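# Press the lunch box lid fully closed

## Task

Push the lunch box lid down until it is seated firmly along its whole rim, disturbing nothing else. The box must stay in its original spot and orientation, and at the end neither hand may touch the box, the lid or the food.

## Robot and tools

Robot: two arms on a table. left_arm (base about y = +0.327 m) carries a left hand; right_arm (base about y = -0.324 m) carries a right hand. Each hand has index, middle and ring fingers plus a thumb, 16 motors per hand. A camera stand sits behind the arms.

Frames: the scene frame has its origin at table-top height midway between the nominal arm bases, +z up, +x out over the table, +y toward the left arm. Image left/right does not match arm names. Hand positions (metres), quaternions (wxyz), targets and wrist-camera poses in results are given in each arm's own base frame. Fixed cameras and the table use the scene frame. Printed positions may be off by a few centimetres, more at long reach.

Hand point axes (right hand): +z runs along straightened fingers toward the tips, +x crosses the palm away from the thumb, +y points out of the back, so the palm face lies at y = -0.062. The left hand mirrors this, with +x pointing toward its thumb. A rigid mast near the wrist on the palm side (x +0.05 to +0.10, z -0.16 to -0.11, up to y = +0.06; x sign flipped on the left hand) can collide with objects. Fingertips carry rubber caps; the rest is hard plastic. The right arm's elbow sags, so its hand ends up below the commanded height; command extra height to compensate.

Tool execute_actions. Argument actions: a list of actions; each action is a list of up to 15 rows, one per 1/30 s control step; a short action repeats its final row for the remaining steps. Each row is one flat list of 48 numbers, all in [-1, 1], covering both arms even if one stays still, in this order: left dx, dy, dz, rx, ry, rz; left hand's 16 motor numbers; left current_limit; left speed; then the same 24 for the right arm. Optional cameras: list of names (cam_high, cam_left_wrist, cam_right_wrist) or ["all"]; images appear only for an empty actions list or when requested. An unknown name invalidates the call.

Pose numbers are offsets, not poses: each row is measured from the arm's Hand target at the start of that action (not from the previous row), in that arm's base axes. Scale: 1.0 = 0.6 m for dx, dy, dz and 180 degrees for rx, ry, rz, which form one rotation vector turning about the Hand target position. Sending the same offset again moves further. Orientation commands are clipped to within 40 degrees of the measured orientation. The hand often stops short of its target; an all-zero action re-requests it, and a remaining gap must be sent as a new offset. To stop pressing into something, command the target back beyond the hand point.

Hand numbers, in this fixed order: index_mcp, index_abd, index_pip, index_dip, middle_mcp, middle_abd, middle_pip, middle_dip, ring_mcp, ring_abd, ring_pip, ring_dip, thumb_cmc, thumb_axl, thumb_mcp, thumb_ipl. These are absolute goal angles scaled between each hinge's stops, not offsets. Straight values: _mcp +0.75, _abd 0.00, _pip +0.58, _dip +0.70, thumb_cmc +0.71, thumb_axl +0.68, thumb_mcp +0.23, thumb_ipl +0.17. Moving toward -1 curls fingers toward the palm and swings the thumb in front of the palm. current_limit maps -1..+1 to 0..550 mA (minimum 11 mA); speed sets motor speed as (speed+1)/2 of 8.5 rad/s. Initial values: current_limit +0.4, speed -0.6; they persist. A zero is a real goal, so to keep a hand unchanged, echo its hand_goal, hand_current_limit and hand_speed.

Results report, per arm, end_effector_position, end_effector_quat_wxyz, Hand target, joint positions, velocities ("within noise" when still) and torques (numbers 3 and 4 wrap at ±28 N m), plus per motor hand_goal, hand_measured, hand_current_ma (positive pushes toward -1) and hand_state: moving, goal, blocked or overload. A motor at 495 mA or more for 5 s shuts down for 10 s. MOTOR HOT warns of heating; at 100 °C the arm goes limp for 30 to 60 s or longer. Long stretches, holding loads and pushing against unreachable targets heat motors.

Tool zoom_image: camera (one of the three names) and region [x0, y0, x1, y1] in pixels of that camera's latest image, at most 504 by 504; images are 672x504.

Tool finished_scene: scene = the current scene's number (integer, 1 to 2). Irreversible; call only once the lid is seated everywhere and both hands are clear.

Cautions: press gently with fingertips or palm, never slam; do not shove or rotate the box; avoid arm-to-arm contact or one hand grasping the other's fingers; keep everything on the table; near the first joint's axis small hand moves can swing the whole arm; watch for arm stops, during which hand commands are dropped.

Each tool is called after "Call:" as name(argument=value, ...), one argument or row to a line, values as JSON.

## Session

Call:
execute_actions(
  actions=[],
)

Call:
zoom_image(
  camera="cam_high",
  region=[230, 170, 390, 320],
)

Scene clock: 0.00 s.
left_arm: end_effector_position=(+0.3930, -0.5545, +0.3094) hand_goal=(+0.754, +0.000, +0.576, +0.696, +0.754, +0.000, +0.576, +0.696, +0.754, +0.000, +0.576, +0.696, +0.714, +0.678, +0.226, +0.168) hand_measured=(+0.754, +0.000, +0.576, +0.696, +0.754, +0.000, +0.576, +0.696, +0.754, +0.000, +0.576, +0.696, +0.714, +0.678, +0.226, +0.168) hand_current_ma=(+0, +0, +0, +0, +0, +0, +0, +0, +0, +0, +0, +0, +0, +0, +0, +0) hand_state=(goal, goal, goal, goal, goal, goal, goal, goal, goal, goal, goal, goal, goal, goal, goal, goal) hand_current_limit=0.40 hand_speed=-0.60 end_effector_quat_wxyz=(+0.415, +0.886, -0.013, +0.205) | right_arm: end_effector_position=(+0.5521, -0.1733, +0.2720) hand_goal=(+0.754, +0.000, +0.576, +0.696, +0.754, +0.000, +0.576, +0.696, +0.754, +0.000, +0.576, +0.696, +0.714, +0.678, +0.226, +0.168) hand_measured=(+0.754, +0.000, +0.576, +0.696, +0.754, +0.000, +0.576, +0.696, +0.754, +0.000, +0.576, +0.696, +0.714, +0.678, +0.226, +0.168) hand_current_ma=(+0, +0, +0, +0, +0, +0, +0, +0, +0, +0, +0, +0, +0, +0, +0, +0) hand_state=(goal, goal, goal, goal, goal, goal, goal, goal, goal, goal, goal, goal, goal, goal, goal, goal) hand_current_limit=0.40 hand_speed=-0.60 end_effector_quat_wxyz=(+0.304, +0.079, +0.944, -0.103)
Joint positions: left_arm=[-0.85 1.538 1.192 -0.28 0.225 0.635] | right_arm=[-0.466 1.455 1.333 -0.797 -0.035 -1.859]
Joint velocities: within noise
Joint torques (N m): no reading
Heat: left arm: hottest elbow 42 °C; right arm: hottest elbow 40 °C.
Hand target: left_arm +0.3972, -0.5592, +0.3160; +0.419, +0.883, -0.014, +0.209 | right_arm +0.5588, -0.1767, +0.2853; +0.316, +0.078, +0.939, -0.108

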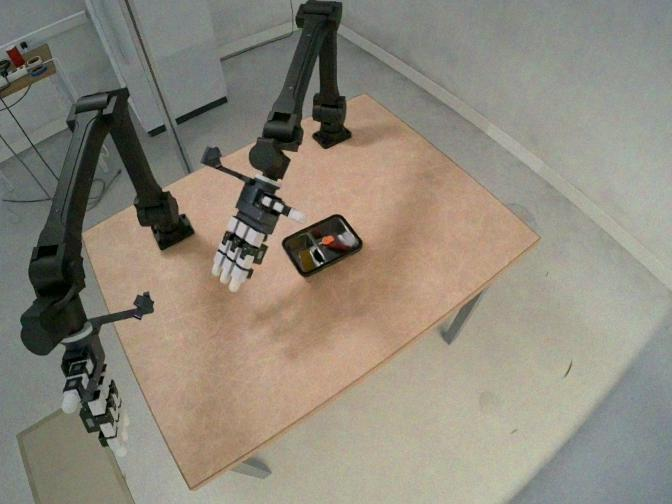

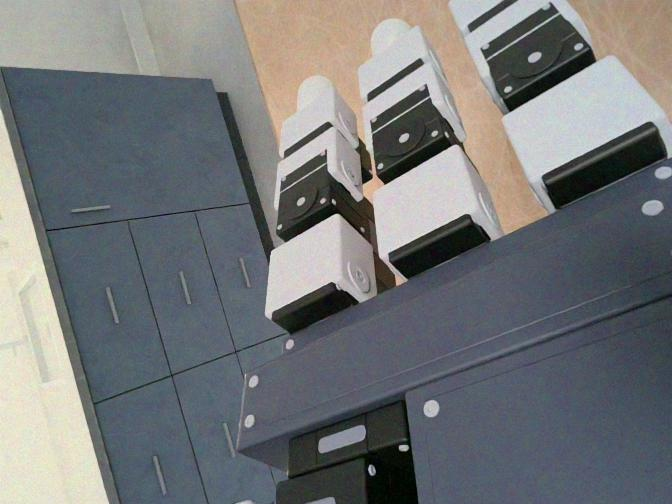

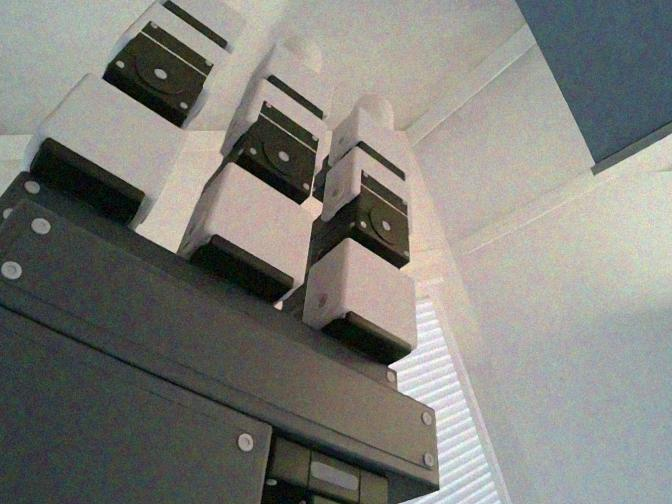

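Scaled by 3.150.

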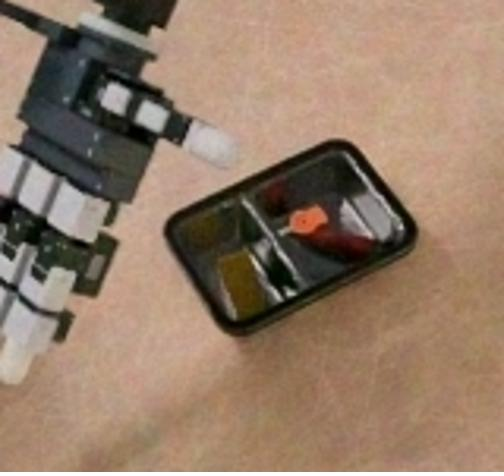

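Call:
execute_actions(
  actions=[
    [[-0.15,0.12,0,0.137,0.075,0.016,0.754,0,0.576,0.696,0.754,0,0.576,0.696,0.754,0,0.576,0.696,0.714,0.678,0.226,0.168,0.4,-0.3,0,0,0,0,0,0,0.754,0,0.576,0.696,0.754,0,0.576,0.696,0.754,0,0.576,0.696,0.714,0.678,0.226,0.168,0.4,-0.6]],
    [[-0.137,0.184,0,0.137,0.075,0.016,0.754,0,0.576,0.696,0.754,0,0.576,0.696,0.754,0,0.576,0.696,0.714,0.678,0.226,0.168,0.4,-0.3,0,0,0,0,0,0,0.754,0,0.576,0.696,0.754,0,0.576,0.696,0.754,0,0.576,0.696,0.714,0.678,0.226,0.168,0.4,-0.6]],
    [[0,0,-0.1,0,0,0,0.754,0,0.576,0.696,0.754,0,0.576,0.696,0.754,0,0.576,0.696,0.714,0.678,0.226,0.168,0.4,-0.3,0,0,0,0,0,0,0.754,0,0.576,0.696,0.754,0,0.576,0.696,0.754,0,0.576,0.696,0.714,0.678,0.226,0.168,0.4,-0.6]],
  ],
  cameras=["cam_high","cam_left_wrist"],
)

Scene clock: 73.30 s.
left_arm: end_effector_position=(+0.2245, -0.3723, +0.2611) hand_goal=(+0.754, +0.000, +0.576, +0.696, +0.754, +0.000, +0.576, +0.696, +0.754, +0.000, +0.576, +0.696, +0.714, +0.678, +0.226, +0.168) hand_measured=(+0.754, +0.000, +0.576, +0.696, +0.754, +0.000, +0.576, +0.696, +0.754, +0.000, +0.576, +0.696, +0.716, +0.678, +0.224, +0.168) hand_current_ma=(+0, +0, +0, +0, +0, +0, +0, +0, +0, +0, +0, +0, +1, +0, -3, +0) hand_state=(goal, goal, goal, goal, goal, goal, goal, goal, goal, goal, goal, goal, goal, goal, goal, goal) hand_current_limit=0.40 hand_speed=-0.30 end_effector_quat_wxyz=(+0.000, +0.999, +0.037, -0.001) | right_arm: end_effector_position=(+0.5521, -0.1733, +0.2720) hand_goal=(+0.754, +0.000, +0.576, +0.696, +0.754, +0.000, +0.576, +0.696, +0.754, +0.000, +0.576, +0.696, +0.714, +0.678, +0.226, +0.168) hand_measured=(+0.754, +0.000, +0.576, +0.696, +0.754, +0.000, +0.576, +0.696, +0.754, +0.000, +0.576, +0.696, +0.714, +0.678, +0.224, +0.168) hand_current_ma=(+0, +0, +0, +0, +0, +0, +0, +0, +0, +0, +0, +0, +0, +0, +0, +0) hand_state=(goal, goal, goal, goal, goal, goal, goal, goal, goal, goal, goal, goal, goal, goal, goal, goal) hand_current_limit=0.40 hand_speed=-0.60 end_effector_quat_wxyz=(+0.304, +0.079, +0.944, -0.103)
Joint positions: left_arm=[-0.974 1.252 1.244 -1.565 0.001 0.523] | right_arm=[-0.466 1.455 1.333 -0.797 -0.035 -1.859]
Joint torques (N m): left_arm=[0.5 -9.82 10.28 1.11 -0.04 -0.05] | right_arm=[0.21 -16.32 11.95 1.81 -0.09 0.02]
Heat: left arm: hottest elbow 49 °C; right arm: hottest elbow 50 °C.
Hand target: left_arm +0.2250, -0.3768, +0.2561; -0.002, +0.999, +0.039, -0.001 | right_arm +0.5588, -0.1767, +0.2853; +0.316, +0.078, +0.939, -0.108
Off the commanded pose: left_arm 0.007 m, 0 deg | right_arm 0.015 m, 2 deg.
Images, in order (width x height): cam_high 672x504, cam_left_wrist 672x504.

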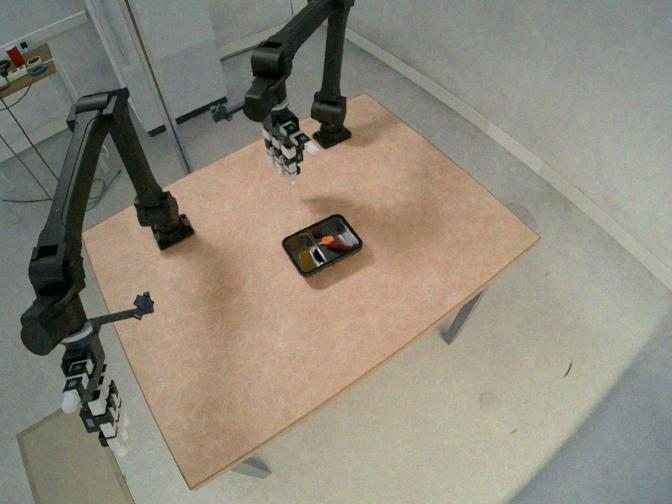

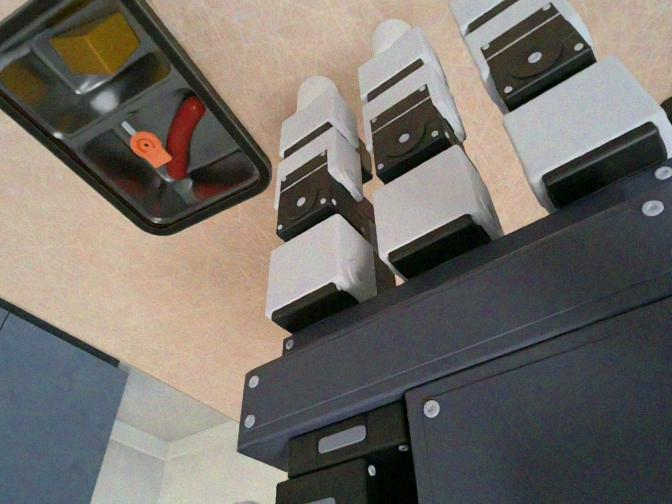

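Call:
zoom_image(
  camera="cam_high",
  region=[265, 190, 385, 300],
)

Call:
zoom_image(
  camera="cam_left_wrist",
  region=[100, 90, 280, 245],
)

Call:
zoom_image(
  camera="cam_left_wrist",
  region=[0, 70, 150, 240],
)

Scaled by 4.200.

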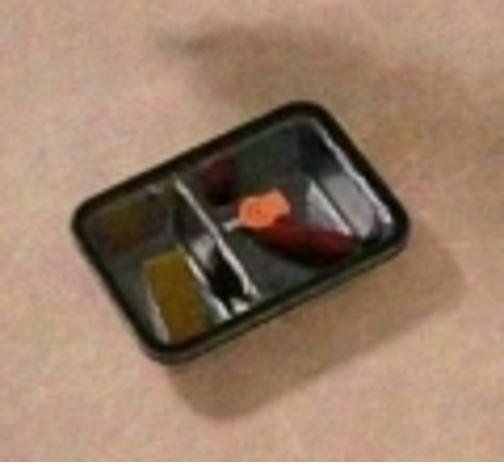

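Scaled by 2.800.

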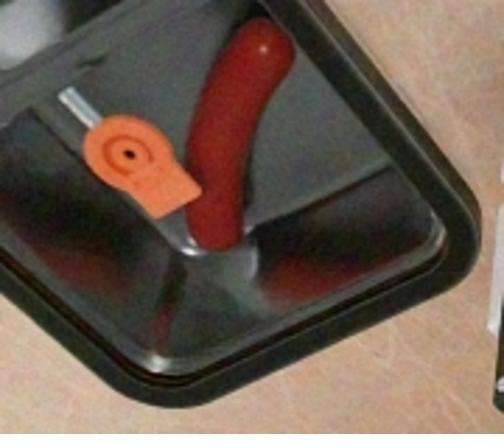

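Scaled by 2.965.

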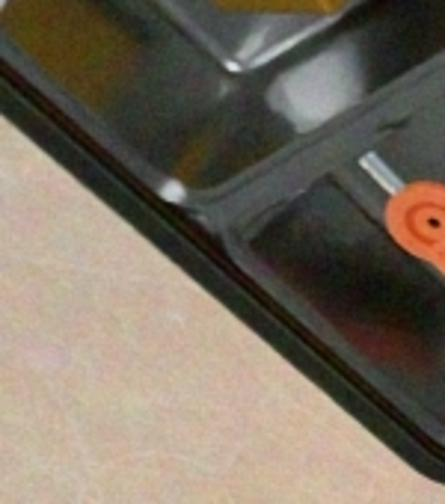

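Call:
execute_actions(
  actions=[
    [[0.1525,0,0,0,0,0,-0.49,0,-0.72,0.045,-0.49,0,-0.72,0.045,-0.49,0,-0.72,0.045,0.714,0.678,0.226,0.168,0.4,-0.3,0,0,0,0,0,0,0.754,0,0.576,0.696,0.754,0,0.576,0.696,0.754,0,0.576,0.696,0.714,0.678,0.226,0.168,0.4,-0.6]],
    [[0.1525,0,0,0.03,0,0,-0.49,0,-0.72,0.045,-0.49,0,-0.72,0.045,-0.49,0,-0.72,0.045,0.714,0.678,0.226,0.168,0.4,-0.3,0,0,0,0,0,0,0.754,0,0.576,0.696,0.754,0,0.576,0.696,0.754,0,0.576,0.696,0.714,0.678,0.226,0.168,0.4,-0.6]],
    [[0,0,-0.18,0,0,0,-0.49,0,-0.72,0.045,-0.49,0,-0.72,0.045,-0.49,0,-0.72,0.045,0.714,0.678,0.226,0.168,0.4,-0.3,0,0,0,0,0,0,0.754,0,0.576,0.696,0.754,0,0.576,0.696,0.754,0,0.576,0.696,0.714,0.678,0.226,0.168,0.4,-0.6]],
  ],
  cameras=["cam_high","cam_left_wrist"],
)

Call:
zoom_image(
  camera="cam_high",
  region=[265, 190, 385, 300],
)

Scene clock: 130.40 s.
left_arm: end_effector_position=(+0.4082, -0.3705, +0.1519) hand_goal=(-0.490, +0.000, -0.720, +0.046, -0.490, +0.000, -0.720, +0.046, -0.490, +0.000, -0.720, +0.046, +0.714, +0.678, +0.226, +0.168) hand_measured=(-0.466, +0.000, -0.710, +0.048, -0.478, +0.000, -0.716, +0.048, -0.478, +0.000, -0.716, +0.048, +0.716, +0.678, +0.222, +0.168) hand_current_ma=(+44, +0, +12, +2, +16, +0, +2, +2, +18, +0, +2, +1, +1, +0, -4, +0) hand_state=(blocked, goal, goal, goal, goal, goal, goal, goal, goal, goal, goal, goal, goal, goal, goal, goal) hand_current_limit=0.40 hand_speed=-0.30 end_effector_quat_wxyz=(-0.050, +0.998, +0.048, +0.000) | right_arm: end_effector_position=(+0.5521, -0.1733, +0.2720) hand_goal=(+0.754, +0.000, +0.576, +0.696, +0.754, +0.000, +0.576, +0.696, +0.754, +0.000, +0.576, +0.696, +0.714, +0.678, +0.226, +0.168) hand_measured=(+0.754, +0.000, +0.576, +0.696, +0.754, +0.000, +0.576, +0.696, +0.754, +0.000, +0.576, +0.696, +0.714, +0.678, +0.224, +0.168) hand_current_ma=(+0, +0, +0, +0, +0, +0, +0, +0, +0, +0, +0, +0, +0, +0, +0, +0) hand_state=(goal, goal, goal, goal, goal, goal, goal, goal, goal, goal, goal, goal, goal, goal, goal, goal) hand_current_limit=0.40 hand_speed=-0.60 end_effector_quat_wxyz=(+0.304, +0.079, +0.944, -0.103)
Joint positions: left_arm=[-0.679 1.656 1.403 -1.386 -0.074 0.792] | right_arm=[-0.466 1.455 1.333 -0.797 -0.035 -1.859]
Joint torques (N m): left_arm=[0.38 -17.03 10.47 1.05 0.07 0.15] | right_arm=[-0.85 -15.62 12.18 1.84 -0.07 0.02]
Heat: left arm: hottest elbow 47 °C; right arm: hottest elbow 52 °C.
Hand target: left_arm +0.4081, -0.3768, +0.1480; -0.050, +0.998, +0.039, +0.001 | right_arm +0.5588, -0.1767, +0.2853; +0.316, +0.078, +0.939, -0.108
Off the commanded pose: left_arm 0.007 m, 1 deg | right_arm 0.015 m, 2 deg.
Images, in order (width x height): cam_high 672x504, cam_left_wrist 672x504.

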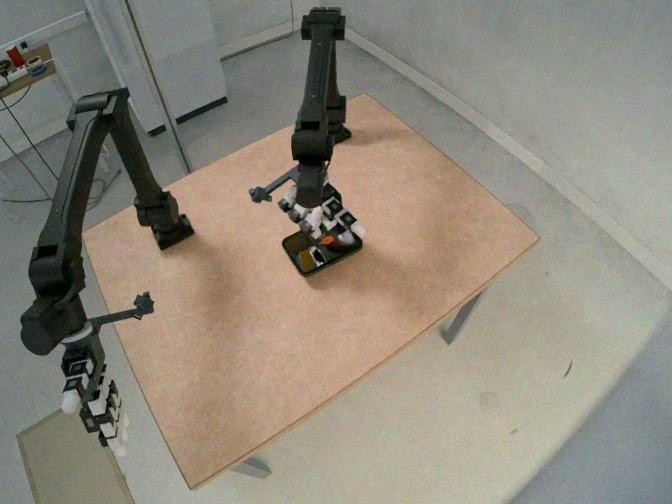

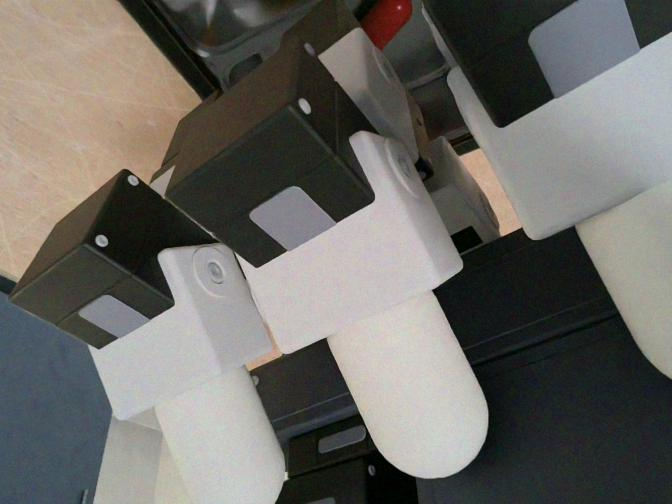

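Scaled by 4.200.

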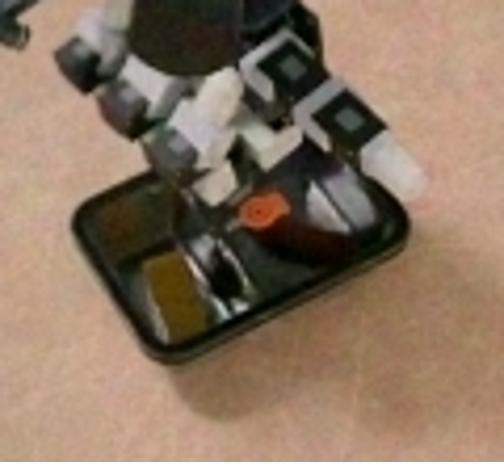

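Call:
execute_actions(
  actions=[
    [[0.002,0,-0.08,0,0,0,-0.49,0,-0.72,0.045,-0.49,0,-0.72,0.045,-0.49,0,-0.72,0.045,0.714,0.678,0.226,0.168,0.4,-0.3,0,0,0,0,0,0,0.754,0,0.576,0.696,0.754,0,0.576,0.696,0.754,0,0.576,0.696,0.714,0.678,0.226,0.168,0.4,-0.6]],
    [[0,0.005,-0.07,0,0,0,-0.49,0,-0.72,0.045,-0.49,0,-0.72,0.045,-0.49,0,-0.72,0.045,0.714,0.678,0.226,0.168,0.4,-0.3,0,0,0,0,0,0,0.754,0,0.576,0.696,0.754,0,0.576,0.696,0.754,0,0.576,0.696,0.714,0.678,0.226,0.168,0.4,-0.6]],
    [[0,0.01,-0.06,0,0,0,-0.49,0,-0.72,0.045,-0.49,0,-0.72,0.045,-0.49,0,-0.72,0.045,0.714,0.678,0.226,0.168,0.4,-0.3,0,0,0,0,0,0,0.754,0,0.576,0.696,0.754,0,0.576,0.696,0.754,0,0.576,0.696,0.714,0.678,0.226,0.168,0.4,-0.6]],
  ],
  cameras=["cam_high"],
)

Call:
zoom_image(
  camera="cam_high",
  region=[265, 190, 385, 300],
)

Scene clock: 145.73 s.
left_arm: end_effector_position=(+0.4119, -0.3776, +0.0731) hand_goal=(-0.490, +0.000, -0.720, +0.046, -0.490, +0.000, -0.720, +0.046, -0.490, +0.000, -0.720, +0.046, +0.714, +0.678, +0.226, +0.168) hand_measured=(-0.472, +0.000, -0.706, +0.048, -0.486, +0.000, -0.714, +0.048, -0.506, +0.000, -0.696, +0.048, +0.716, +0.678, +0.222, +0.168) hand_current_ma=(+30, +0, +17, +2, +4, +0, +4, +1, -22, +0, +38, +1, +1, +0, -4, +0) hand_state=(goal, goal, goal, goal, goal, goal, goal, goal, goal, goal, blocked, goal, goal, goal, goal, goal) hand_current_limit=0.40 hand_speed=-0.30 end_effector_quat_wxyz=(-0.023, +0.999, +0.033, +0.023) | right_arm: end_effector_position=(+0.5521, -0.1733, +0.2720) hand_goal=(+0.754, +0.000, +0.576, +0.696, +0.754, +0.000, +0.576, +0.696, +0.754, +0.000, +0.576, +0.696, +0.714, +0.678, +0.226, +0.168) hand_measured=(+0.754, +0.000, +0.576, +0.696, +0.754, +0.000, +0.576, +0.696, +0.754, +0.000, +0.576, +0.696, +0.714, +0.678, +0.224, +0.168) hand_current_ma=(+0, +0, +0, +0, +0, +0, +0, +0, +0, +0, +0, +0, +0, +0, +0, +0) hand_state=(goal, goal, goal, goal, goal, goal, goal, goal, goal, goal, goal, goal, goal, goal, goal, goal) hand_current_limit=0.40 hand_speed=-0.60 end_effector_quat_wxyz=(+0.304, +0.079, +0.944, -0.103)
Joint positions: left_arm=[-0.677 1.71 1.24 -1.095 -0.064 0.829] | right_arm=[-0.466 1.455 1.333 -0.797 -0.035 -1.859]
Joint torques (N m): left_arm=[1.44 -12.51 6.53 2.4 -0.31 -0.06] | right_arm=[-0.32 -15.56 12.05 1.77 -0.08 0.03]
Heat: left arm: hottest elbow 48 °C; right arm: hottest elbow 53 °C.
Hand target: left_arm +0.4092, -0.3678, +0.0220; -0.050, +0.998, +0.038, +0.001 | right_arm +0.5588, -0.1767, +0.2853; +0.316, +0.078, +0.939, -0.108
Off the commanded pose: left_arm 0.052 m, 4 deg | right_arm 0.015 m, 2 deg.
Images, in order (width x height): cam_high 672x504.

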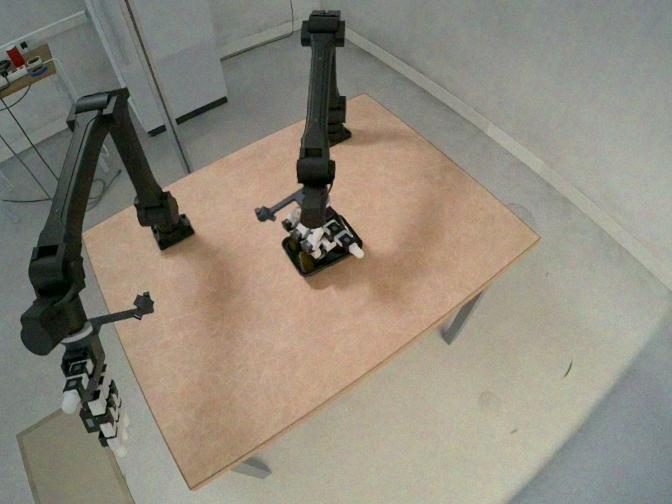

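Scaled by 4.200.

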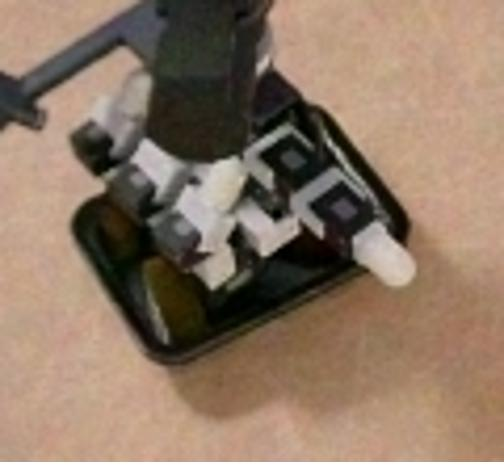

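Call:
execute_actions(
  actions=[
    [[0,0.01,-0.07,0,0.01,0,-0.49,0,-0.72,0.045,-0.49,0,-0.72,0.045,-0.49,0,-0.72,0.045,0.714,0.678,0.226,0.168,0.4,-0.3,0,0,0,0,0,0,0.754,0,0.576,0.696,0.754,0,0.576,0.696,0.754,0,0.576,0.696,0.714,0.678,0.226,0.168,0.4,-0.6]],
    [[0,0.01,-0.07,0,0,0,-0.49,0,-0.72,0.045,-0.49,0,-0.72,0.045,-0.49,0,-0.72,0.045,0.714,0.678,0.226,0.168,0.4,-0.3,0,0,0,0,0,0,0.754,0,0.576,0.696,0.754,0,0.576,0.696,0.754,0,0.576,0.696,0.714,0.678,0.226,0.168,0.4,-0.6]],
  ],
  cameras=["cam_high"],
)

Call:
zoom_image(
  camera="cam_high",
  region=[265, 190, 385, 300],
)

Scene clock: 154.73 s.
left_arm: end_effector_position=(+0.4101, -0.3745, +0.0754) hand_goal=(-0.490, +0.000, -0.720, +0.046, -0.490, +0.000, -0.720, +0.046, -0.490, +0.000, -0.720, +0.046, +0.714, +0.678, +0.226, +0.168) hand_measured=(-0.472, +0.000, -0.706, +0.048, -0.484, +0.000, -0.716, +0.048, -0.514, +0.000, -0.688, +0.048, +0.716, +0.678, +0.222, +0.168) hand_current_ma=(+30, +0, +17, +2, +5, +0, +4, +1, -43, +0, +61, +1, +1, +0, -4, +0) hand_state=(goal, goal, goal, goal, goal, goal, goal, goal, blocked, goal, blocked, goal, goal, goal, goal, goal) hand_current_limit=0.40 hand_speed=-0.30 end_effector_quat_wxyz=(+0.020, +0.999, +0.022, +0.043) | right_arm: end_effector_position=(+0.5521, -0.1733, +0.2720) hand_goal=(+0.754, +0.000, +0.576, +0.696, +0.754, +0.000, +0.576, +0.696, +0.754, +0.000, +0.576, +0.696, +0.714, +0.678, +0.226, +0.168) hand_measured=(+0.754, +0.000, +0.576, +0.696, +0.754, +0.000, +0.576, +0.696, +0.754, +0.000, +0.576, +0.696, +0.714, +0.678, +0.224, +0.168) hand_current_ma=(+0, +0, +0, +0, +0, +0, +0, +0, +0, +0, +0, +0, +0, +0, +0, +0) hand_state=(goal, goal, goal, goal, goal, goal, goal, goal, goal, goal, goal, goal, goal, goal, goal, goal) hand_current_limit=0.40 hand_speed=-0.60 end_effector_quat_wxyz=(+0.304, +0.079, +0.944, -0.103)
Joint positions: left_arm=[-0.655 1.664 1.158 -0.973 -0.022 0.872] | right_arm=[-0.466 1.455 1.333 -0.797 -0.035 -1.859]
Joint torques (N m): left_arm=[1.85 -1.79 3.23 4.49 -1.21 -0.18] | right_arm=[-0.38 -15.15 12.15 1.87 -0.08 0.03]
Heat: left arm: hottest elbow 47 °C; right arm: hottest elbow 53 °C.
Hand target: left_arm +0.4091, -0.3558, -0.0620; -0.050, +0.998, +0.038, -0.015 | right_arm +0.5588, -0.1767, +0.2853; +0.316, +0.078, +0.939, -0.108
Off the commanded pose: left_arm 0.139 m, 11 deg | right_arm 0.015 m, 2 deg.
Images, in order (width x height): cam_high 672x504.

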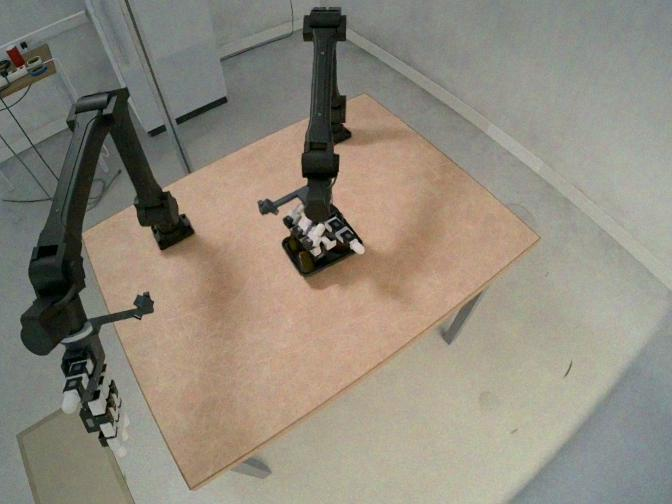

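Scaled by 4.200.

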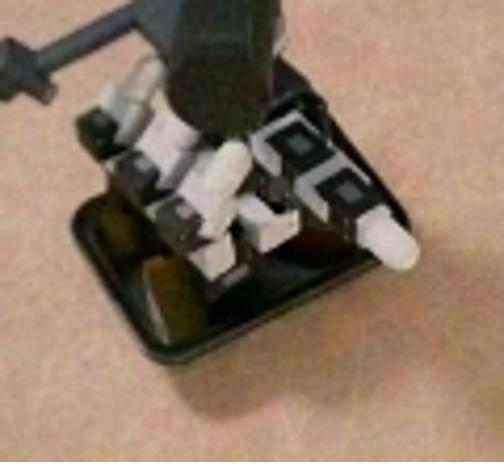

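Call:
execute_actions(
  actions=[
    [[0,-0.01,0.1,0,0,0,-0.49,0,-0.72,0.045,-0.49,0,-0.72,0.045,-0.49,0,-0.72,0.045,0.714,0.678,0.226,0.168,0.4,-0.3,0,0,0,0,0,0,0.754,0,0.576,0.696,0.754,0,0.576,0.696,0.754,0,0.576,0.696,0.714,0.678,0.226,0.168,0.4,-0.6]],
    [[0.0,-0.015,0.13,0,0.03,0,-0.49,0,-0.72,0.045,-0.49,0,-0.72,0.045,-0.49,0,-0.72,0.045,0.714,0.678,0.226,0.168,0.4,-0.3,0,0,0,0,0,0,0.754,0,0.576,0.696,0.754,0,0.576,0.696,0.754,0,0.576,0.696,0.714,0.678,0.226,0.168,0.4,-0.6]],
    [[0.01,0.005,-0.08,0,0,0,-0.49,0,-0.72,0.045,-0.49,0,-0.72,0.045,-0.49,0,-0.72,0.045,0.714,0.678,0.226,0.168,0.4,-0.3,0,0,0,0,0,0,0.754,0,0.576,0.696,0.754,0,0.576,0.696,0.754,0,0.576,0.696,0.714,0.678,0.226,0.168,0.4,-0.6]],
    [[0,0.01,-0.09,0,0,0,-0.49,0,-0.72,0.045,-0.49,0,-0.72,0.045,-0.49,0,-0.72,0.045,0.714,0.678,0.226,0.168,0.4,-0.3,0,0,0,0,0,0,0.754,0,0.576,0.696,0.754,0,0.576,0.696,0.754,0,0.576,0.696,0.714,0.678,0.226,0.168,0.4,-0.6]],
  ],
  cameras=["cam_high"],
)

Call:
zoom_image(
  camera="cam_high",
  region=[265, 190, 385, 300],
)

Scene clock: 173.70 s.
left_arm: end_effector_position=(+0.4263, -0.3795, +0.0712) hand_goal=(-0.490, +0.000, -0.720, +0.046, -0.490, +0.000, -0.720, +0.046, -0.490, +0.000, -0.720, +0.046, +0.714, +0.678, +0.226, +0.168) hand_measured=(-0.492, +0.002, -0.688, +0.050, -0.488, +0.000, -0.712, +0.048, -0.484, +0.000, -0.716, +0.048, +0.728, +0.676, +0.222, +0.168) hand_current_ma=(-2, +1, +58, +3, +2, +0, +7, +1, +6, +0, +4, +1, +20, -1, -4, +0) hand_state=(goal, goal, blocked, goal, goal, goal, goal, goal, goal, goal, goal, goal, goal, goal, goal, goal) hand_current_limit=0.40 hand_speed=-0.30 end_effector_quat_wxyz=(-0.004, +0.999, +0.033, -0.003) | right_arm: end_effector_position=(+0.5521, -0.1733, +0.2720) hand_goal=(+0.754, +0.000, +0.576, +0.696, +0.754, +0.000, +0.576, +0.696, +0.754, +0.000, +0.576, +0.696, +0.714, +0.678, +0.226, +0.168) hand_measured=(+0.754, +0.000, +0.576, +0.696, +0.754, +0.000, +0.576, +0.696, +0.754, +0.000, +0.576, +0.696, +0.714, +0.678, +0.224, +0.168) hand_current_ma=(+0, +0, +0, +0, +0, +0, +0, +0, +0, +0, +0, +0, +0, +0, +0, +0) hand_state=(goal, goal, goal, goal, goal, goal, goal, goal, goal, goal, goal, goal, goal, goal, goal, goal) hand_current_limit=0.40 hand_speed=-0.60 end_effector_quat_wxyz=(+0.304, +0.079, +0.944, -0.103)
Joint positions: left_arm=[-0.64 1.752 1.288 -1.116 -0.002 0.865] | right_arm=[-0.466 1.455 1.333 -0.797 -0.035 -1.859]
Joint torques (N m): left_arm=[2.08 -8.06 4.83 2.18 0.11 0.12] | right_arm=[-0.56 -15.21 12.11 1.72 -0.07 -0.01]
Heat: left arm: hottest elbow 46 °C; right arm: hottest elbow 53 °C.
Hand target: left_arm +0.4151, -0.3618, -0.0260; -0.052, +0.996, +0.035, -0.062 | right_arm +0.5588, -0.1767, +0.2853; +0.316, +0.078, +0.939, -0.108
Off the commanded pose: left_arm 0.099 m, 9 deg | right_arm 0.015 m, 2 deg.
Images, in order (width x height): cam_high 672x504.

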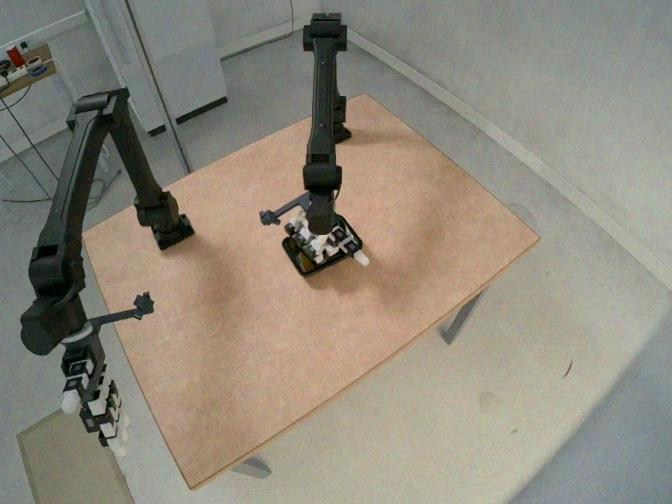

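Scaled by 4.200.

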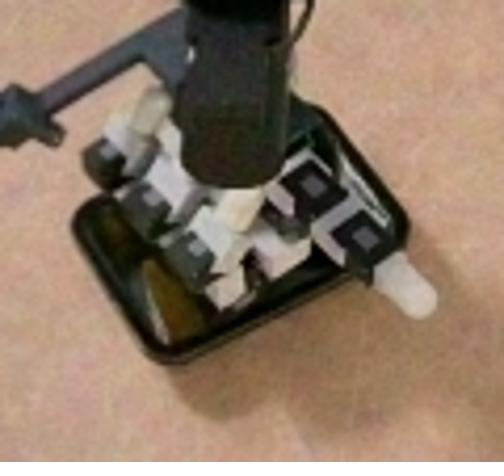

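Call:
execute_actions(
  actions=[
    [[-0.005,-0.01,0.11,0,0,0,-0.49,0,-0.72,0.045,-0.49,0,-0.72,0.045,-0.49,0,-0.72,0.045,0.714,0.678,0.226,0.168,0.4,-0.3,0,0,0,0,0,0,0.754,0,0.576,0.696,0.754,0,0.576,0.696,0.754,0,0.576,0.696,0.714,0.678,0.226,0.168,0.4,-0.6]],
    [[-0.02,-0.012,0.09,0,-0.008,0,-0.49,0,-0.72,0.045,-0.49,0,-0.72,0.045,-0.49,0,-0.72,0.045,0.714,0.678,0.226,0.168,0.4,-0.3,0,0,0,0,0,0,0.754,0,0.576,0.696,0.754,0,0.576,0.696,0.754,0,0.576,0.696,0.714,0.678,0.226,0.168,0.4,-0.6]],
    [[0,0.005,-0.09,0,0,0,-0.49,0,-0.72,0.045,-0.49,0,-0.72,0.045,-0.49,0,-0.72,0.045,0.714,0.678,0.226,0.168,0.4,-0.3,0,0,0,0,0,0,0.754,0,0.576,0.696,0.754,0,0.576,0.696,0.754,0,0.576,0.696,0.714,0.678,0.226,0.168,0.4,-0.6]],
    [[0,0.01,-0.1,0,0,0,-0.49,0,-0.72,0.045,-0.49,0,-0.72,0.045,-0.49,0,-0.72,0.045,0.714,0.678,0.226,0.168,0.4,-0.3,0,0,0,0,0,0,0.754,0,0.576,0.696,0.754,0,0.576,0.696,0.754,0,0.576,0.696,0.714,0.678,0.226,0.168,0.4,-0.6]],
    [[0,0.008,-0.06,0,0,0,-0.49,0,-0.72,0.045,-0.49,0,-0.72,0.045,-0.49,0,-0.72,0.045,0.714,0.678,0.226,0.168,0.4,-0.3,0,0,0,0,0,0,0.754,0,0.576,0.696,0.754,0,0.576,0.696,0.754,0,0.576,0.696,0.714,0.678,0.226,0.168,0.4,-0.6]],
  ],
  cameras=["cam_high"],
)

Call:
zoom_image(
  camera="cam_high",
  region=[265, 190, 385, 300],
)

Scene clock: 193.53 s.
left_arm: end_effector_position=(+0.4076, -0.3799, +0.0712) hand_goal=(-0.490, +0.000, -0.720, +0.046, -0.490, +0.000, -0.720, +0.046, -0.490, +0.000, -0.720, +0.046, +0.714, +0.678, +0.226, +0.168) hand_measured=(-0.478, +0.002, -0.698, +0.052, -0.490, +0.000, -0.712, +0.048, -0.500, +0.000, -0.700, +0.048, +0.724, +0.678, +0.222, +0.168) hand_current_ma=(+15, +1, +34, +5, +0, +0, +9, +1, -14, +0, +29, +1, +11, +0, -4, +0) hand_state=(goal, goal, blocked, goal, goal, goal, goal, goal, goal, goal, goal, goal, goal, goal, goal, goal) hand_current_limit=0.40 hand_speed=-0.30 end_effector_quat_wxyz=(+0.015, +1.000, +0.024, +0.010) | right_arm: end_effector_position=(+0.5521, -0.1733, +0.2720) hand_goal=(+0.754, +0.000, +0.576, +0.696, +0.754, +0.000, +0.576, +0.696, +0.754, +0.000, +0.576, +0.696, +0.714, +0.678, +0.226, +0.168) hand_measured=(+0.754, +0.000, +0.576, +0.696, +0.754, +0.000, +0.576, +0.696, +0.754, +0.000, +0.576, +0.696, +0.714, +0.678, +0.224, +0.168) hand_current_ma=(+0, +0, +0, +0, +0, +0, +0, +0, +0, +0, +0, +0, +0, +0, +0, +0) hand_state=(goal, goal, goal, goal, goal, goal, goal, goal, goal, goal, goal, goal, goal, goal, goal, goal) hand_current_limit=0.40 hand_speed=-0.60 end_effector_quat_wxyz=(+0.304, +0.079, +0.944, -0.103)
Joint positions: left_arm=[-0.656 1.7 1.204 -1.041 0.011 0.866] | right_arm=[-0.466 1.455 1.333 -0.797 -0.035 -1.859]
Joint torques (N m): left_arm=[1.61 -3.6 3.32 3.74 -0.88 -0.09] | right_arm=[-0.09 -16.26 12.18 1.78 -0.09 0.04]
Heat: left arm: hottest elbow 45 °C; right arm: hottest elbow 53 °C.
Hand target: left_arm +0.4001, -0.3612, -0.0560; -0.052, +0.997, +0.036, -0.049 | right_arm +0.5588, -0.1767, +0.2853; +0.316, +0.078, +0.939, -0.108
Off the commanded pose: left_arm 0.129 m, 10 deg | right_arm 0.015 m, 2 deg.
Images, in order (width x height): cam_high 672x504.

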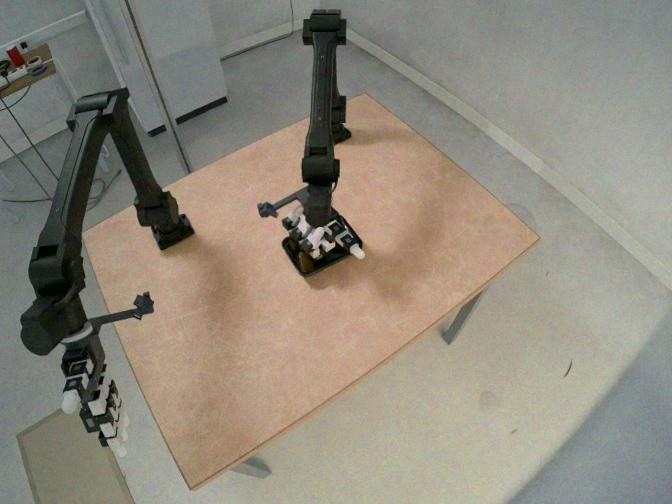

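Scaled by 4.200.

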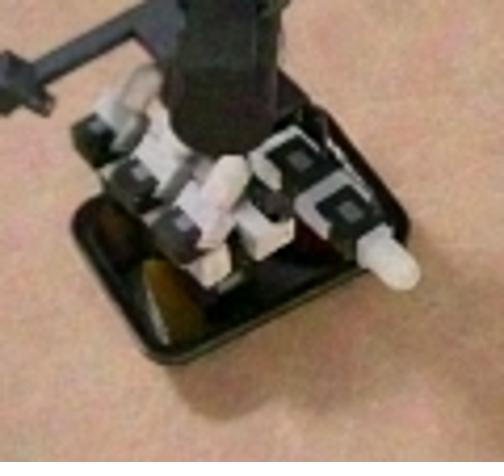

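Call:
execute_actions(
  actions=[
    [[0,-0.01,0.12,0,0,0,-0.49,0,-0.72,0.045,-0.49,0,-0.72,0.045,-0.49,0,-0.72,0.045,0.714,0.678,0.226,0.168,0.4,-0.3,0,0,0,0,0,0,0.754,0,0.576,0.696,0.754,0,0.576,0.696,0.754,0,0.576,0.696,0.714,0.678,0.226,0.168,0.4,-0.6]],
    [[0,-0.015,0.13,0,0,0,-0.49,0,-0.72,0.045,-0.49,0,-0.72,0.045,-0.49,0,-0.72,0.045,0.714,0.678,0.226,0.168,0.4,-0.3,0,0,0,0,0,0,0.754,0,0.576,0.696,0.754,0,0.576,0.696,0.754,0,0.576,0.696,0.714,0.678,0.226,0.168,0.4,-0.6]],
    [[0.005,-0.055,0,0,0,0,-0.49,0,-0.72,0.045,-0.49,0,-0.72,0.045,-0.49,0,-0.72,0.045,0.714,0.678,0.226,0.168,0.4,-0.3,0,0,0,0,0,0,0.754,0,0.576,0.696,0.754,0,0.576,0.696,0.754,0,0.576,0.696,0.714,0.678,0.226,0.168,0.4,-0.6]],
    [[0,0.01,-0.11,0,0,0,-0.49,0,-0.72,0.045,-0.49,0,-0.72,0.045,-0.49,0,-0.72,0.045,0.714,0.678,0.226,0.168,0.4,-0.3,0,0,0,0,0,0,0.754,0,0.576,0.696,0.754,0,0.576,0.696,0.754,0,0.576,0.696,0.714,0.678,0.226,0.168,0.4,-0.6]],
    [[0,0.01,-0.08,0,0,0,-0.49,0,-0.72,0.045,-0.49,0,-0.72,0.045,-0.49,0,-0.72,0.045,0.714,0.678,0.226,0.168,0.4,-0.3,0,0,0,0,0,0,0.754,0,0.576,0.696,0.754,0,0.576,0.696,0.754,0,0.576,0.696,0.714,0.678,0.226,0.168,0.4,-0.6]],
  ],
  cameras=["cam_high"],
)

Call:
zoom_image(
  camera="cam_high",
  region=[265, 190, 385, 300],
)

Scene clock: 218.27 s.
left_arm: end_effector_position=(+0.4116, -0.4128, +0.0713) hand_goal=(-0.490, +0.000, -0.720, +0.046, -0.490, +0.000, -0.720, +0.046, -0.490, +0.000, -0.720, +0.046, +0.714, +0.678, +0.226, +0.168) hand_measured=(-0.492, +0.004, -0.688, +0.054, -0.488, +0.000, -0.712, +0.048, -0.484, +0.000, -0.716, +0.048, +0.730, +0.676, +0.222, +0.168) hand_current_ma=(-2, +3, +59, +9, +1, +0, +7, +1, +6, +0, +3, +1, +24, -1, -5, +0) hand_state=(goal, goal, blocked, goal, goal, goal, goal, goal, goal, goal, goal, goal, goal, goal, goal, goal) hand_current_limit=0.40 hand_speed=-0.30 end_effector_quat_wxyz=(-0.005, +0.999, +0.032, +0.001) | right_arm: end_effector_position=(+0.5521, -0.1733, +0.2720) hand_goal=(+0.754, +0.000, +0.576, +0.696, +0.754, +0.000, +0.576, +0.696, +0.754, +0.000, +0.576, +0.696, +0.714, +0.678, +0.226, +0.168) hand_measured=(+0.754, +0.000, +0.576, +0.696, +0.754, +0.000, +0.576, +0.696, +0.754, +0.000, +0.576, +0.696, +0.714, +0.678, +0.224, +0.168) hand_current_ma=(+0, +0, +0, +0, +0, +0, +0, +0, +0, +0, +0, +0, +0, +0, +0, +0) hand_state=(goal, goal, goal, goal, goal, goal, goal, goal, goal, goal, goal, goal, goal, goal, goal, goal) hand_current_limit=0.40 hand_speed=-0.60 end_effector_quat_wxyz=(+0.304, +0.079, +0.944, -0.103)
Joint positions: left_arm=[-0.712 1.772 1.316 -1.121 -0.008 0.795] | right_arm=[-0.466 1.455 1.333 -0.797 -0.035 -1.859]
Joint torques (N m): left_arm=[1.85 -9.29 5.12 2.35 0.16 0.07] | right_arm=[0.09 -16.03 11.97 1.7 -0.05 0.04]
Heat: left arm: hottest elbow 44 °C; right arm: hottest elbow 53 °C.
Hand target: left_arm +0.4031, -0.3972, -0.0201; -0.052, +0.997, +0.036, -0.049 | right_arm +0.5588, -0.1767, +0.2853; +0.316, +0.078, +0.939, -0.108
Off the commanded pose: left_arm 0.093 m, 8 deg | right_arm 0.015 m, 2 deg.
Images, in order (width x height): cam_high 672x504.

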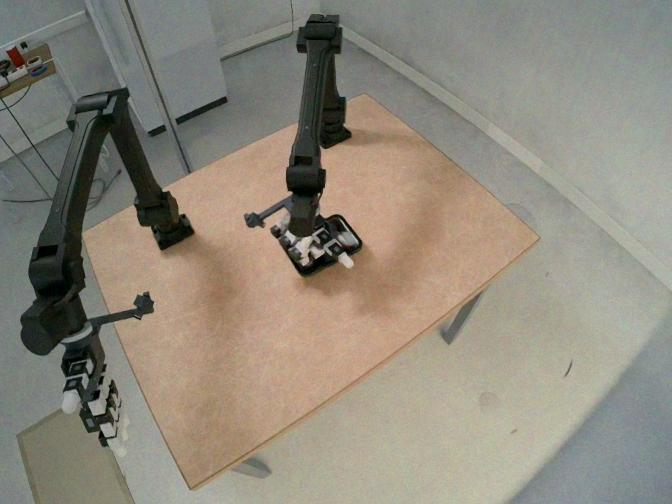

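Scaled by 4.200.

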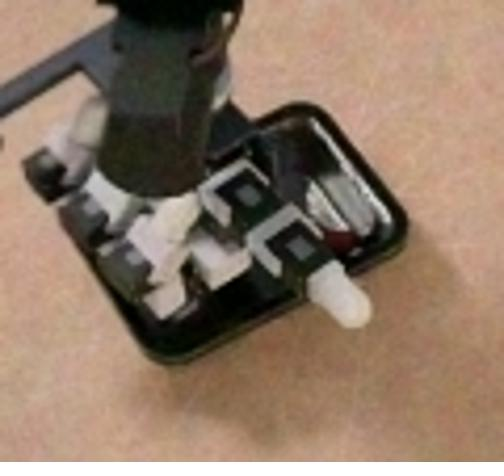

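Call:
execute_actions(
  actions=[
    [[-0.003,0.01,-0.07,0,0,0,-0.49,0,-0.72,0.045,-0.49,0,-0.72,0.045,-0.49,0,-0.72,0.045,0.714,0.678,0.226,0.168,0.4,-0.3,0,0,0,0,0,0,0.754,0,0.576,0.696,0.754,0,0.576,0.696,0.754,0,0.576,0.696,0.714,0.678,0.226,0.168,0.4,-0.6]],
  ],
  cameras=["cam_high"],
)

Call:
zoom_image(
  camera="cam_high",
  region=[265, 190, 385, 300],
)

Scene clock: 225.17 s.
left_arm: end_effector_position=(+0.4089, -0.4122, +0.0720) hand_goal=(-0.490, +0.000, -0.720, +0.046, -0.490, +0.000, -0.720, +0.046, -0.490, +0.000, -0.720, +0.046, +0.714, +0.678, +0.226, +0.168) hand_measured=(-0.478, +0.004, -0.700, +0.054, -0.488, +0.000, -0.712, +0.048, -0.500, +0.000, -0.702, +0.048, +0.724, +0.678, +0.222, +0.168) hand_current_ma=(+15, +3, +32, +9, +1, +0, +7, +1, -12, +0, +26, +1, +11, +0, -5, +0) hand_state=(goal, goal, blocked, goal, goal, goal, goal, goal, goal, goal, goal, goal, goal, goal, goal, goal) hand_current_limit=0.40 hand_speed=-0.30 end_effector_quat_wxyz=(+0.022, +0.999, +0.024, +0.011) | right_arm: end_effector_position=(+0.5521, -0.1733, +0.2720) hand_goal=(+0.754, +0.000, +0.576, +0.696, +0.754, +0.000, +0.576, +0.696, +0.754, +0.000, +0.576, +0.696, +0.714, +0.678, +0.226, +0.168) hand_measured=(+0.754, +0.000, +0.576, +0.696, +0.754, +0.000, +0.576, +0.696, +0.754, +0.000, +0.576, +0.696, +0.714, +0.678, +0.224, +0.168) hand_current_ma=(+0, +0, +0, +0, +0, +0, +0, +0, +0, +0, +0, +0, +0, +0, +0, +0) hand_state=(goal, goal, goal, goal, goal, goal, goal, goal, goal, goal, goal, goal, goal, goal, goal, goal) hand_current_limit=0.40 hand_speed=-0.60 end_effector_quat_wxyz=(+0.304, +0.079, +0.944, -0.103)
Joint positions: left_arm=[-0.703 1.744 1.263 -1.045 0.019 0.819] | right_arm=[-0.466 1.455 1.333 -0.797 -0.035 -1.859]
Joint torques (N m): left_arm=[1.73 -4.25 3.26 3.32 -0.92 -0.08] | right_arm=[-0.38 -15.5 12.08 1.88 -0.08 0.01]
Heat: left arm: hottest elbow 44 °C; right arm: hottest elbow 54 °C.
Hand target: left_arm +0.4015, -0.3911, -0.0619; -0.051, +0.997, +0.036, -0.049 | right_arm +0.5588, -0.1767, +0.2853; +0.316, +0.078, +0.939, -0.108
Off the commanded pose: left_arm 0.136 m, 11 deg | right_arm 0.015 m, 2 deg.
Images, in order (width x height): cam_high 672x504.

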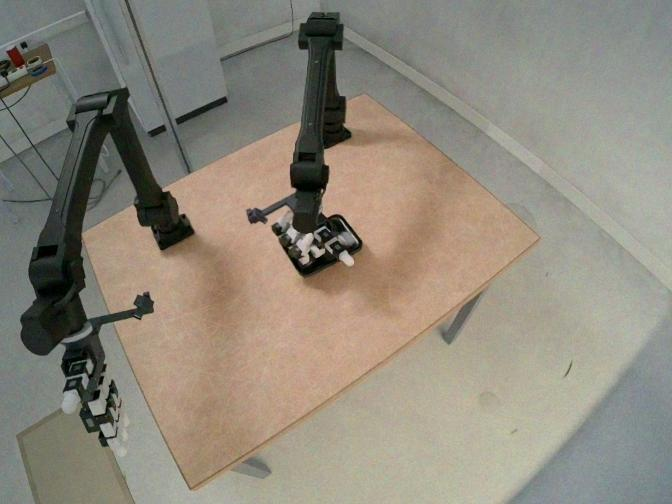

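Scaled by 4.200.

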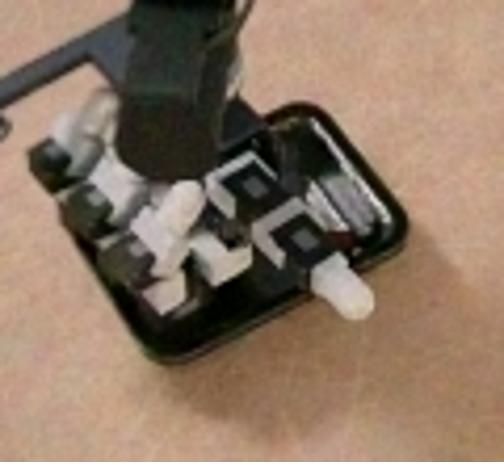

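Call:
execute_actions(
  actions=[
    [[0.003,-0.01,0.12,0,0,0,-0.49,0,-0.72,0.045,-0.49,0,-0.72,0.045,-0.49,0,-0.72,0.045,0.714,0.678,0.226,0.168,0.4,-0.3,0,0,0,0,0,0,0.754,0,0.576,0.696,0.754,0,0.576,0.696,0.754,0,0.576,0.696,0.714,0.678,0.226,0.168,0.4,-0.6]],
    [[0,-0.015,0.15,0,0,0,-0.49,0,-0.72,0.045,-0.49,0,-0.72,0.045,-0.49,0,-0.72,0.045,0.714,0.678,0.226,0.168,0.4,-0.3,0,0,0,0,0,0,0.754,0,0.576,0.696,0.754,0,0.576,0.696,0.754,0,0.576,0.696,0.714,0.678,0.226,0.168,0.4,-0.6]],
    [[-0.01,0.168,0,-0.02,0,0,-0.49,0,-0.72,0.045,-0.49,0,-0.72,0.045,-0.49,0,-0.72,0.045,0.714,0.678,0.226,0.168,0.4,-0.3,0,0,0,0,0,0,0.754,0,0.576,0.696,0.754,0,0.576,0.696,0.754,0,0.576,0.696,0.714,0.678,0.226,0.168,0.4,-0.6]],
    [[0,0.005,-0.1,0,0,0,-0.49,0,-0.72,0.045,-0.49,0,-0.72,0.045,-0.49,0,-0.72,0.045,0.714,0.678,0.226,0.168,0.4,-0.3,0,0,0,0,0,0,0.754,0,0.576,0.696,0.754,0,0.576,0.696,0.754,0,0.576,0.696,0.714,0.678,0.226,0.168,0.4,-0.6]],
    [[0,0.01,-0.09,0,0,0,-0.49,0,-0.72,0.045,-0.49,0,-0.72,0.045,-0.49,0,-0.72,0.045,0.714,0.678,0.226,0.168,0.4,-0.3,0,0,0,0,0,0,0.754,0,0.576,0.696,0.754,0,0.576,0.696,0.754,0,0.576,0.696,0.714,0.678,0.226,0.168,0.4,-0.6]],
  ],
  cameras=["cam_high"],
)

Call:
zoom_image(
  camera="cam_high",
  region=[265, 190, 385, 300],
)

Scene clock: 245.53 s.
left_arm: end_effector_position=(+0.4086, -0.3061, +0.0732) hand_goal=(-0.490, +0.000, -0.720, +0.046, -0.490, +0.000, -0.720, +0.046, -0.490, +0.000, -0.720, +0.046, +0.714, +0.678, +0.226, +0.168) hand_measured=(-0.486, +0.004, -0.694, +0.054, -0.488, +0.000, -0.712, +0.048, -0.486, +0.000, -0.714, +0.048, +0.726, +0.678, +0.220, +0.168) hand_current_ma=(+3, +2, +46, +10, +1, +0, +8, +1, +2, +0, +5, +1, +16, +0, -7, +0) hand_state=(goal, goal, blocked, goal, goal, goal, goal, goal, goal, goal, goal, goal, goal, goal, goal, goal) hand_current_limit=0.40 hand_speed=-0.30 end_effector_quat_wxyz=(+0.017, +0.999, +0.033, +0.003) | right_arm: end_effector_position=(+0.5521, -0.1733, +0.2720) hand_goal=(+0.754, +0.000, +0.576, +0.696, +0.754, +0.000, +0.576, +0.696, +0.754, +0.000, +0.576, +0.696, +0.714, +0.678, +0.226, +0.168) hand_measured=(+0.754, +0.000, +0.576, +0.696, +0.754, +0.000, +0.576, +0.696, +0.754, +0.000, +0.576, +0.696, +0.714, +0.678, +0.224, +0.168) hand_current_ma=(+0, +0, +0, +0, +0, +0, +0, +0, +0, +0, +0, +0, +0, +0, +0, +0) hand_state=(goal, goal, goal, goal, goal, goal, goal, goal, goal, goal, goal, goal, goal, goal, goal, goal) hand_current_limit=0.40 hand_speed=-0.60 end_effector_quat_wxyz=(+0.304, +0.079, +0.944, -0.103)
Joint positions: left_arm=[-0.518 1.607 1.089 -1.03 0.027 0.986] | right_arm=[-0.466 1.455 1.333 -0.797 -0.035 -1.859]
Joint torques (N m): left_arm=[1.38 -5.07 4.64 3.18 -0.06 0.09] | right_arm=[-0.79 -15.97 12.19 1.98 -0.06 0.04]
Heat: left arm: hottest elbow 43 °C; right arm: hottest elbow 54 °C.
Hand target: left_arm +0.3971, -0.2964, -0.0140; -0.020, +0.998, +0.034, -0.050 | right_arm +0.5588, -0.1767, +0.2853; +0.316, +0.078, +0.939, -0.108
Off the commanded pose: left_arm 0.088 m, 7 deg | right_arm 0.015 m, 2 deg.
Images, in order (width x height): cam_high 672x504.

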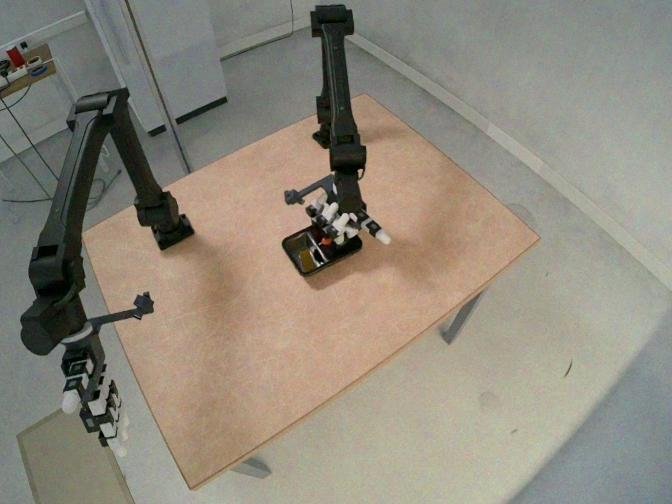

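Scaled by 4.200.

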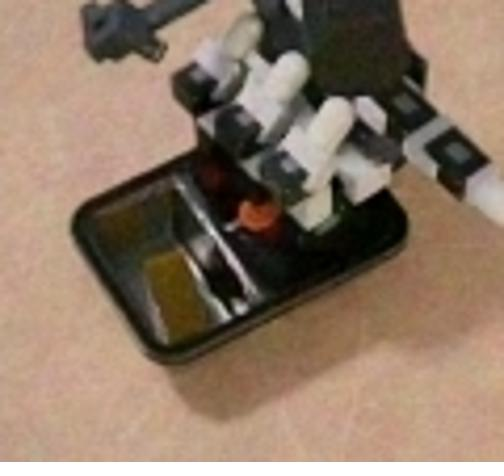

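Call:
execute_actions(
  actions=[
    [[-0.003,0.002,-0.06,0,0,0,-0.49,0,-0.72,0.045,-0.49,0,-0.72,0.045,-0.49,0,-0.72,0.045,0.714,0.678,0.226,0.168,0.4,-0.3,0,0,0,0,0,0,0.754,0,0.576,0.696,0.754,0,0.576,0.696,0.754,0,0.576,0.696,0.714,0.678,0.226,0.168,0.4,-0.6]],
  ],
  cameras=["cam_high"],
)

Call:
zoom_image(
  camera="cam_high",
  region=[265, 190, 385, 300],
)

Scene clock: 251.97 s.
left_arm: end_effector_position=(+0.4064, -0.3054, +0.0731) hand_goal=(-0.490, +0.000, -0.720, +0.046, -0.490, +0.000, -0.720, +0.046, -0.490, +0.000, -0.720, +0.046, +0.714, +0.678, +0.226, +0.168) hand_measured=(-0.478, +0.004, -0.700, +0.054, -0.488, +0.000, -0.712, +0.048, -0.506, +0.000, -0.696, +0.048, +0.724, +0.678, +0.220, +0.168) hand_current_ma=(+15, +2, +32, +10, +1, +0, +8, +1, -24, +0, +40, +1, +12, +0, -7, +0) hand_state=(goal, goal, blocked, goal, goal, goal, goal, goal, goal, goal, blocked, goal, goal, goal, goal, goal) hand_current_limit=0.40 hand_speed=-0.30 end_effector_quat_wxyz=(+0.034, +0.999, +0.023, +0.014) | right_arm: end_effector_position=(+0.5521, -0.1733, +0.2720) hand_goal=(+0.754, +0.000, +0.576, +0.696, +0.754, +0.000, +0.576, +0.696, +0.754, +0.000, +0.576, +0.696, +0.714, +0.678, +0.226, +0.168) hand_measured=(+0.754, +0.000, +0.576, +0.696, +0.754, +0.000, +0.576, +0.696, +0.754, +0.000, +0.576, +0.696, +0.714, +0.678, +0.224, +0.168) hand_current_ma=(+0, +0, +0, +0, +0, +0, +0, +0, +0, +0, +0, +0, +0, +0, +0, +0) hand_state=(goal, goal, goal, goal, goal, goal, goal, goal, goal, goal, goal, goal, goal, goal, goal, goal) hand_current_limit=0.40 hand_speed=-0.60 end_effector_quat_wxyz=(+0.304, +0.079, +0.944, -0.103)
Joint positions: left_arm=[-0.51 1.588 1.054 -0.977 0.044 1.013] | right_arm=[-0.466 1.455 1.333 -0.797 -0.035 -1.859]
Joint torques (N m): left_arm=[0.85 -0.85 2.78 4.64 -0.77 -0.15] | right_arm=[-0.44 -15.85 12.04 1.78 -0.05 -0.02]
Heat: left arm: hottest elbow 43 °C; right arm: hottest elbow 54 °C.
Hand target: left_arm +0.3954, -0.2951, -0.0500; -0.020, +0.998, +0.035, -0.050 | right_arm +0.5588, -0.1767, +0.2853; +0.316, +0.078, +0.939, -0.108
Off the commanded pose: left_arm 0.124 m, 10 deg | right_arm 0.015 m, 2 deg.
Images, in order (width x height): cam_high 672x504.

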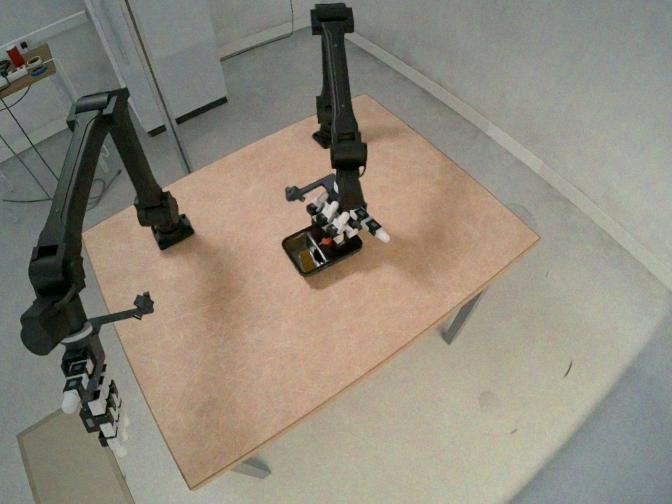

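Scaled by 4.200.

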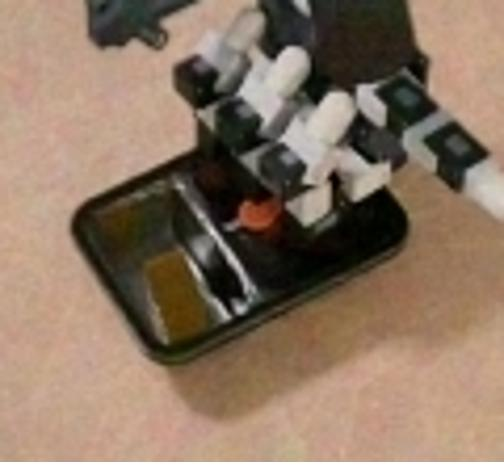

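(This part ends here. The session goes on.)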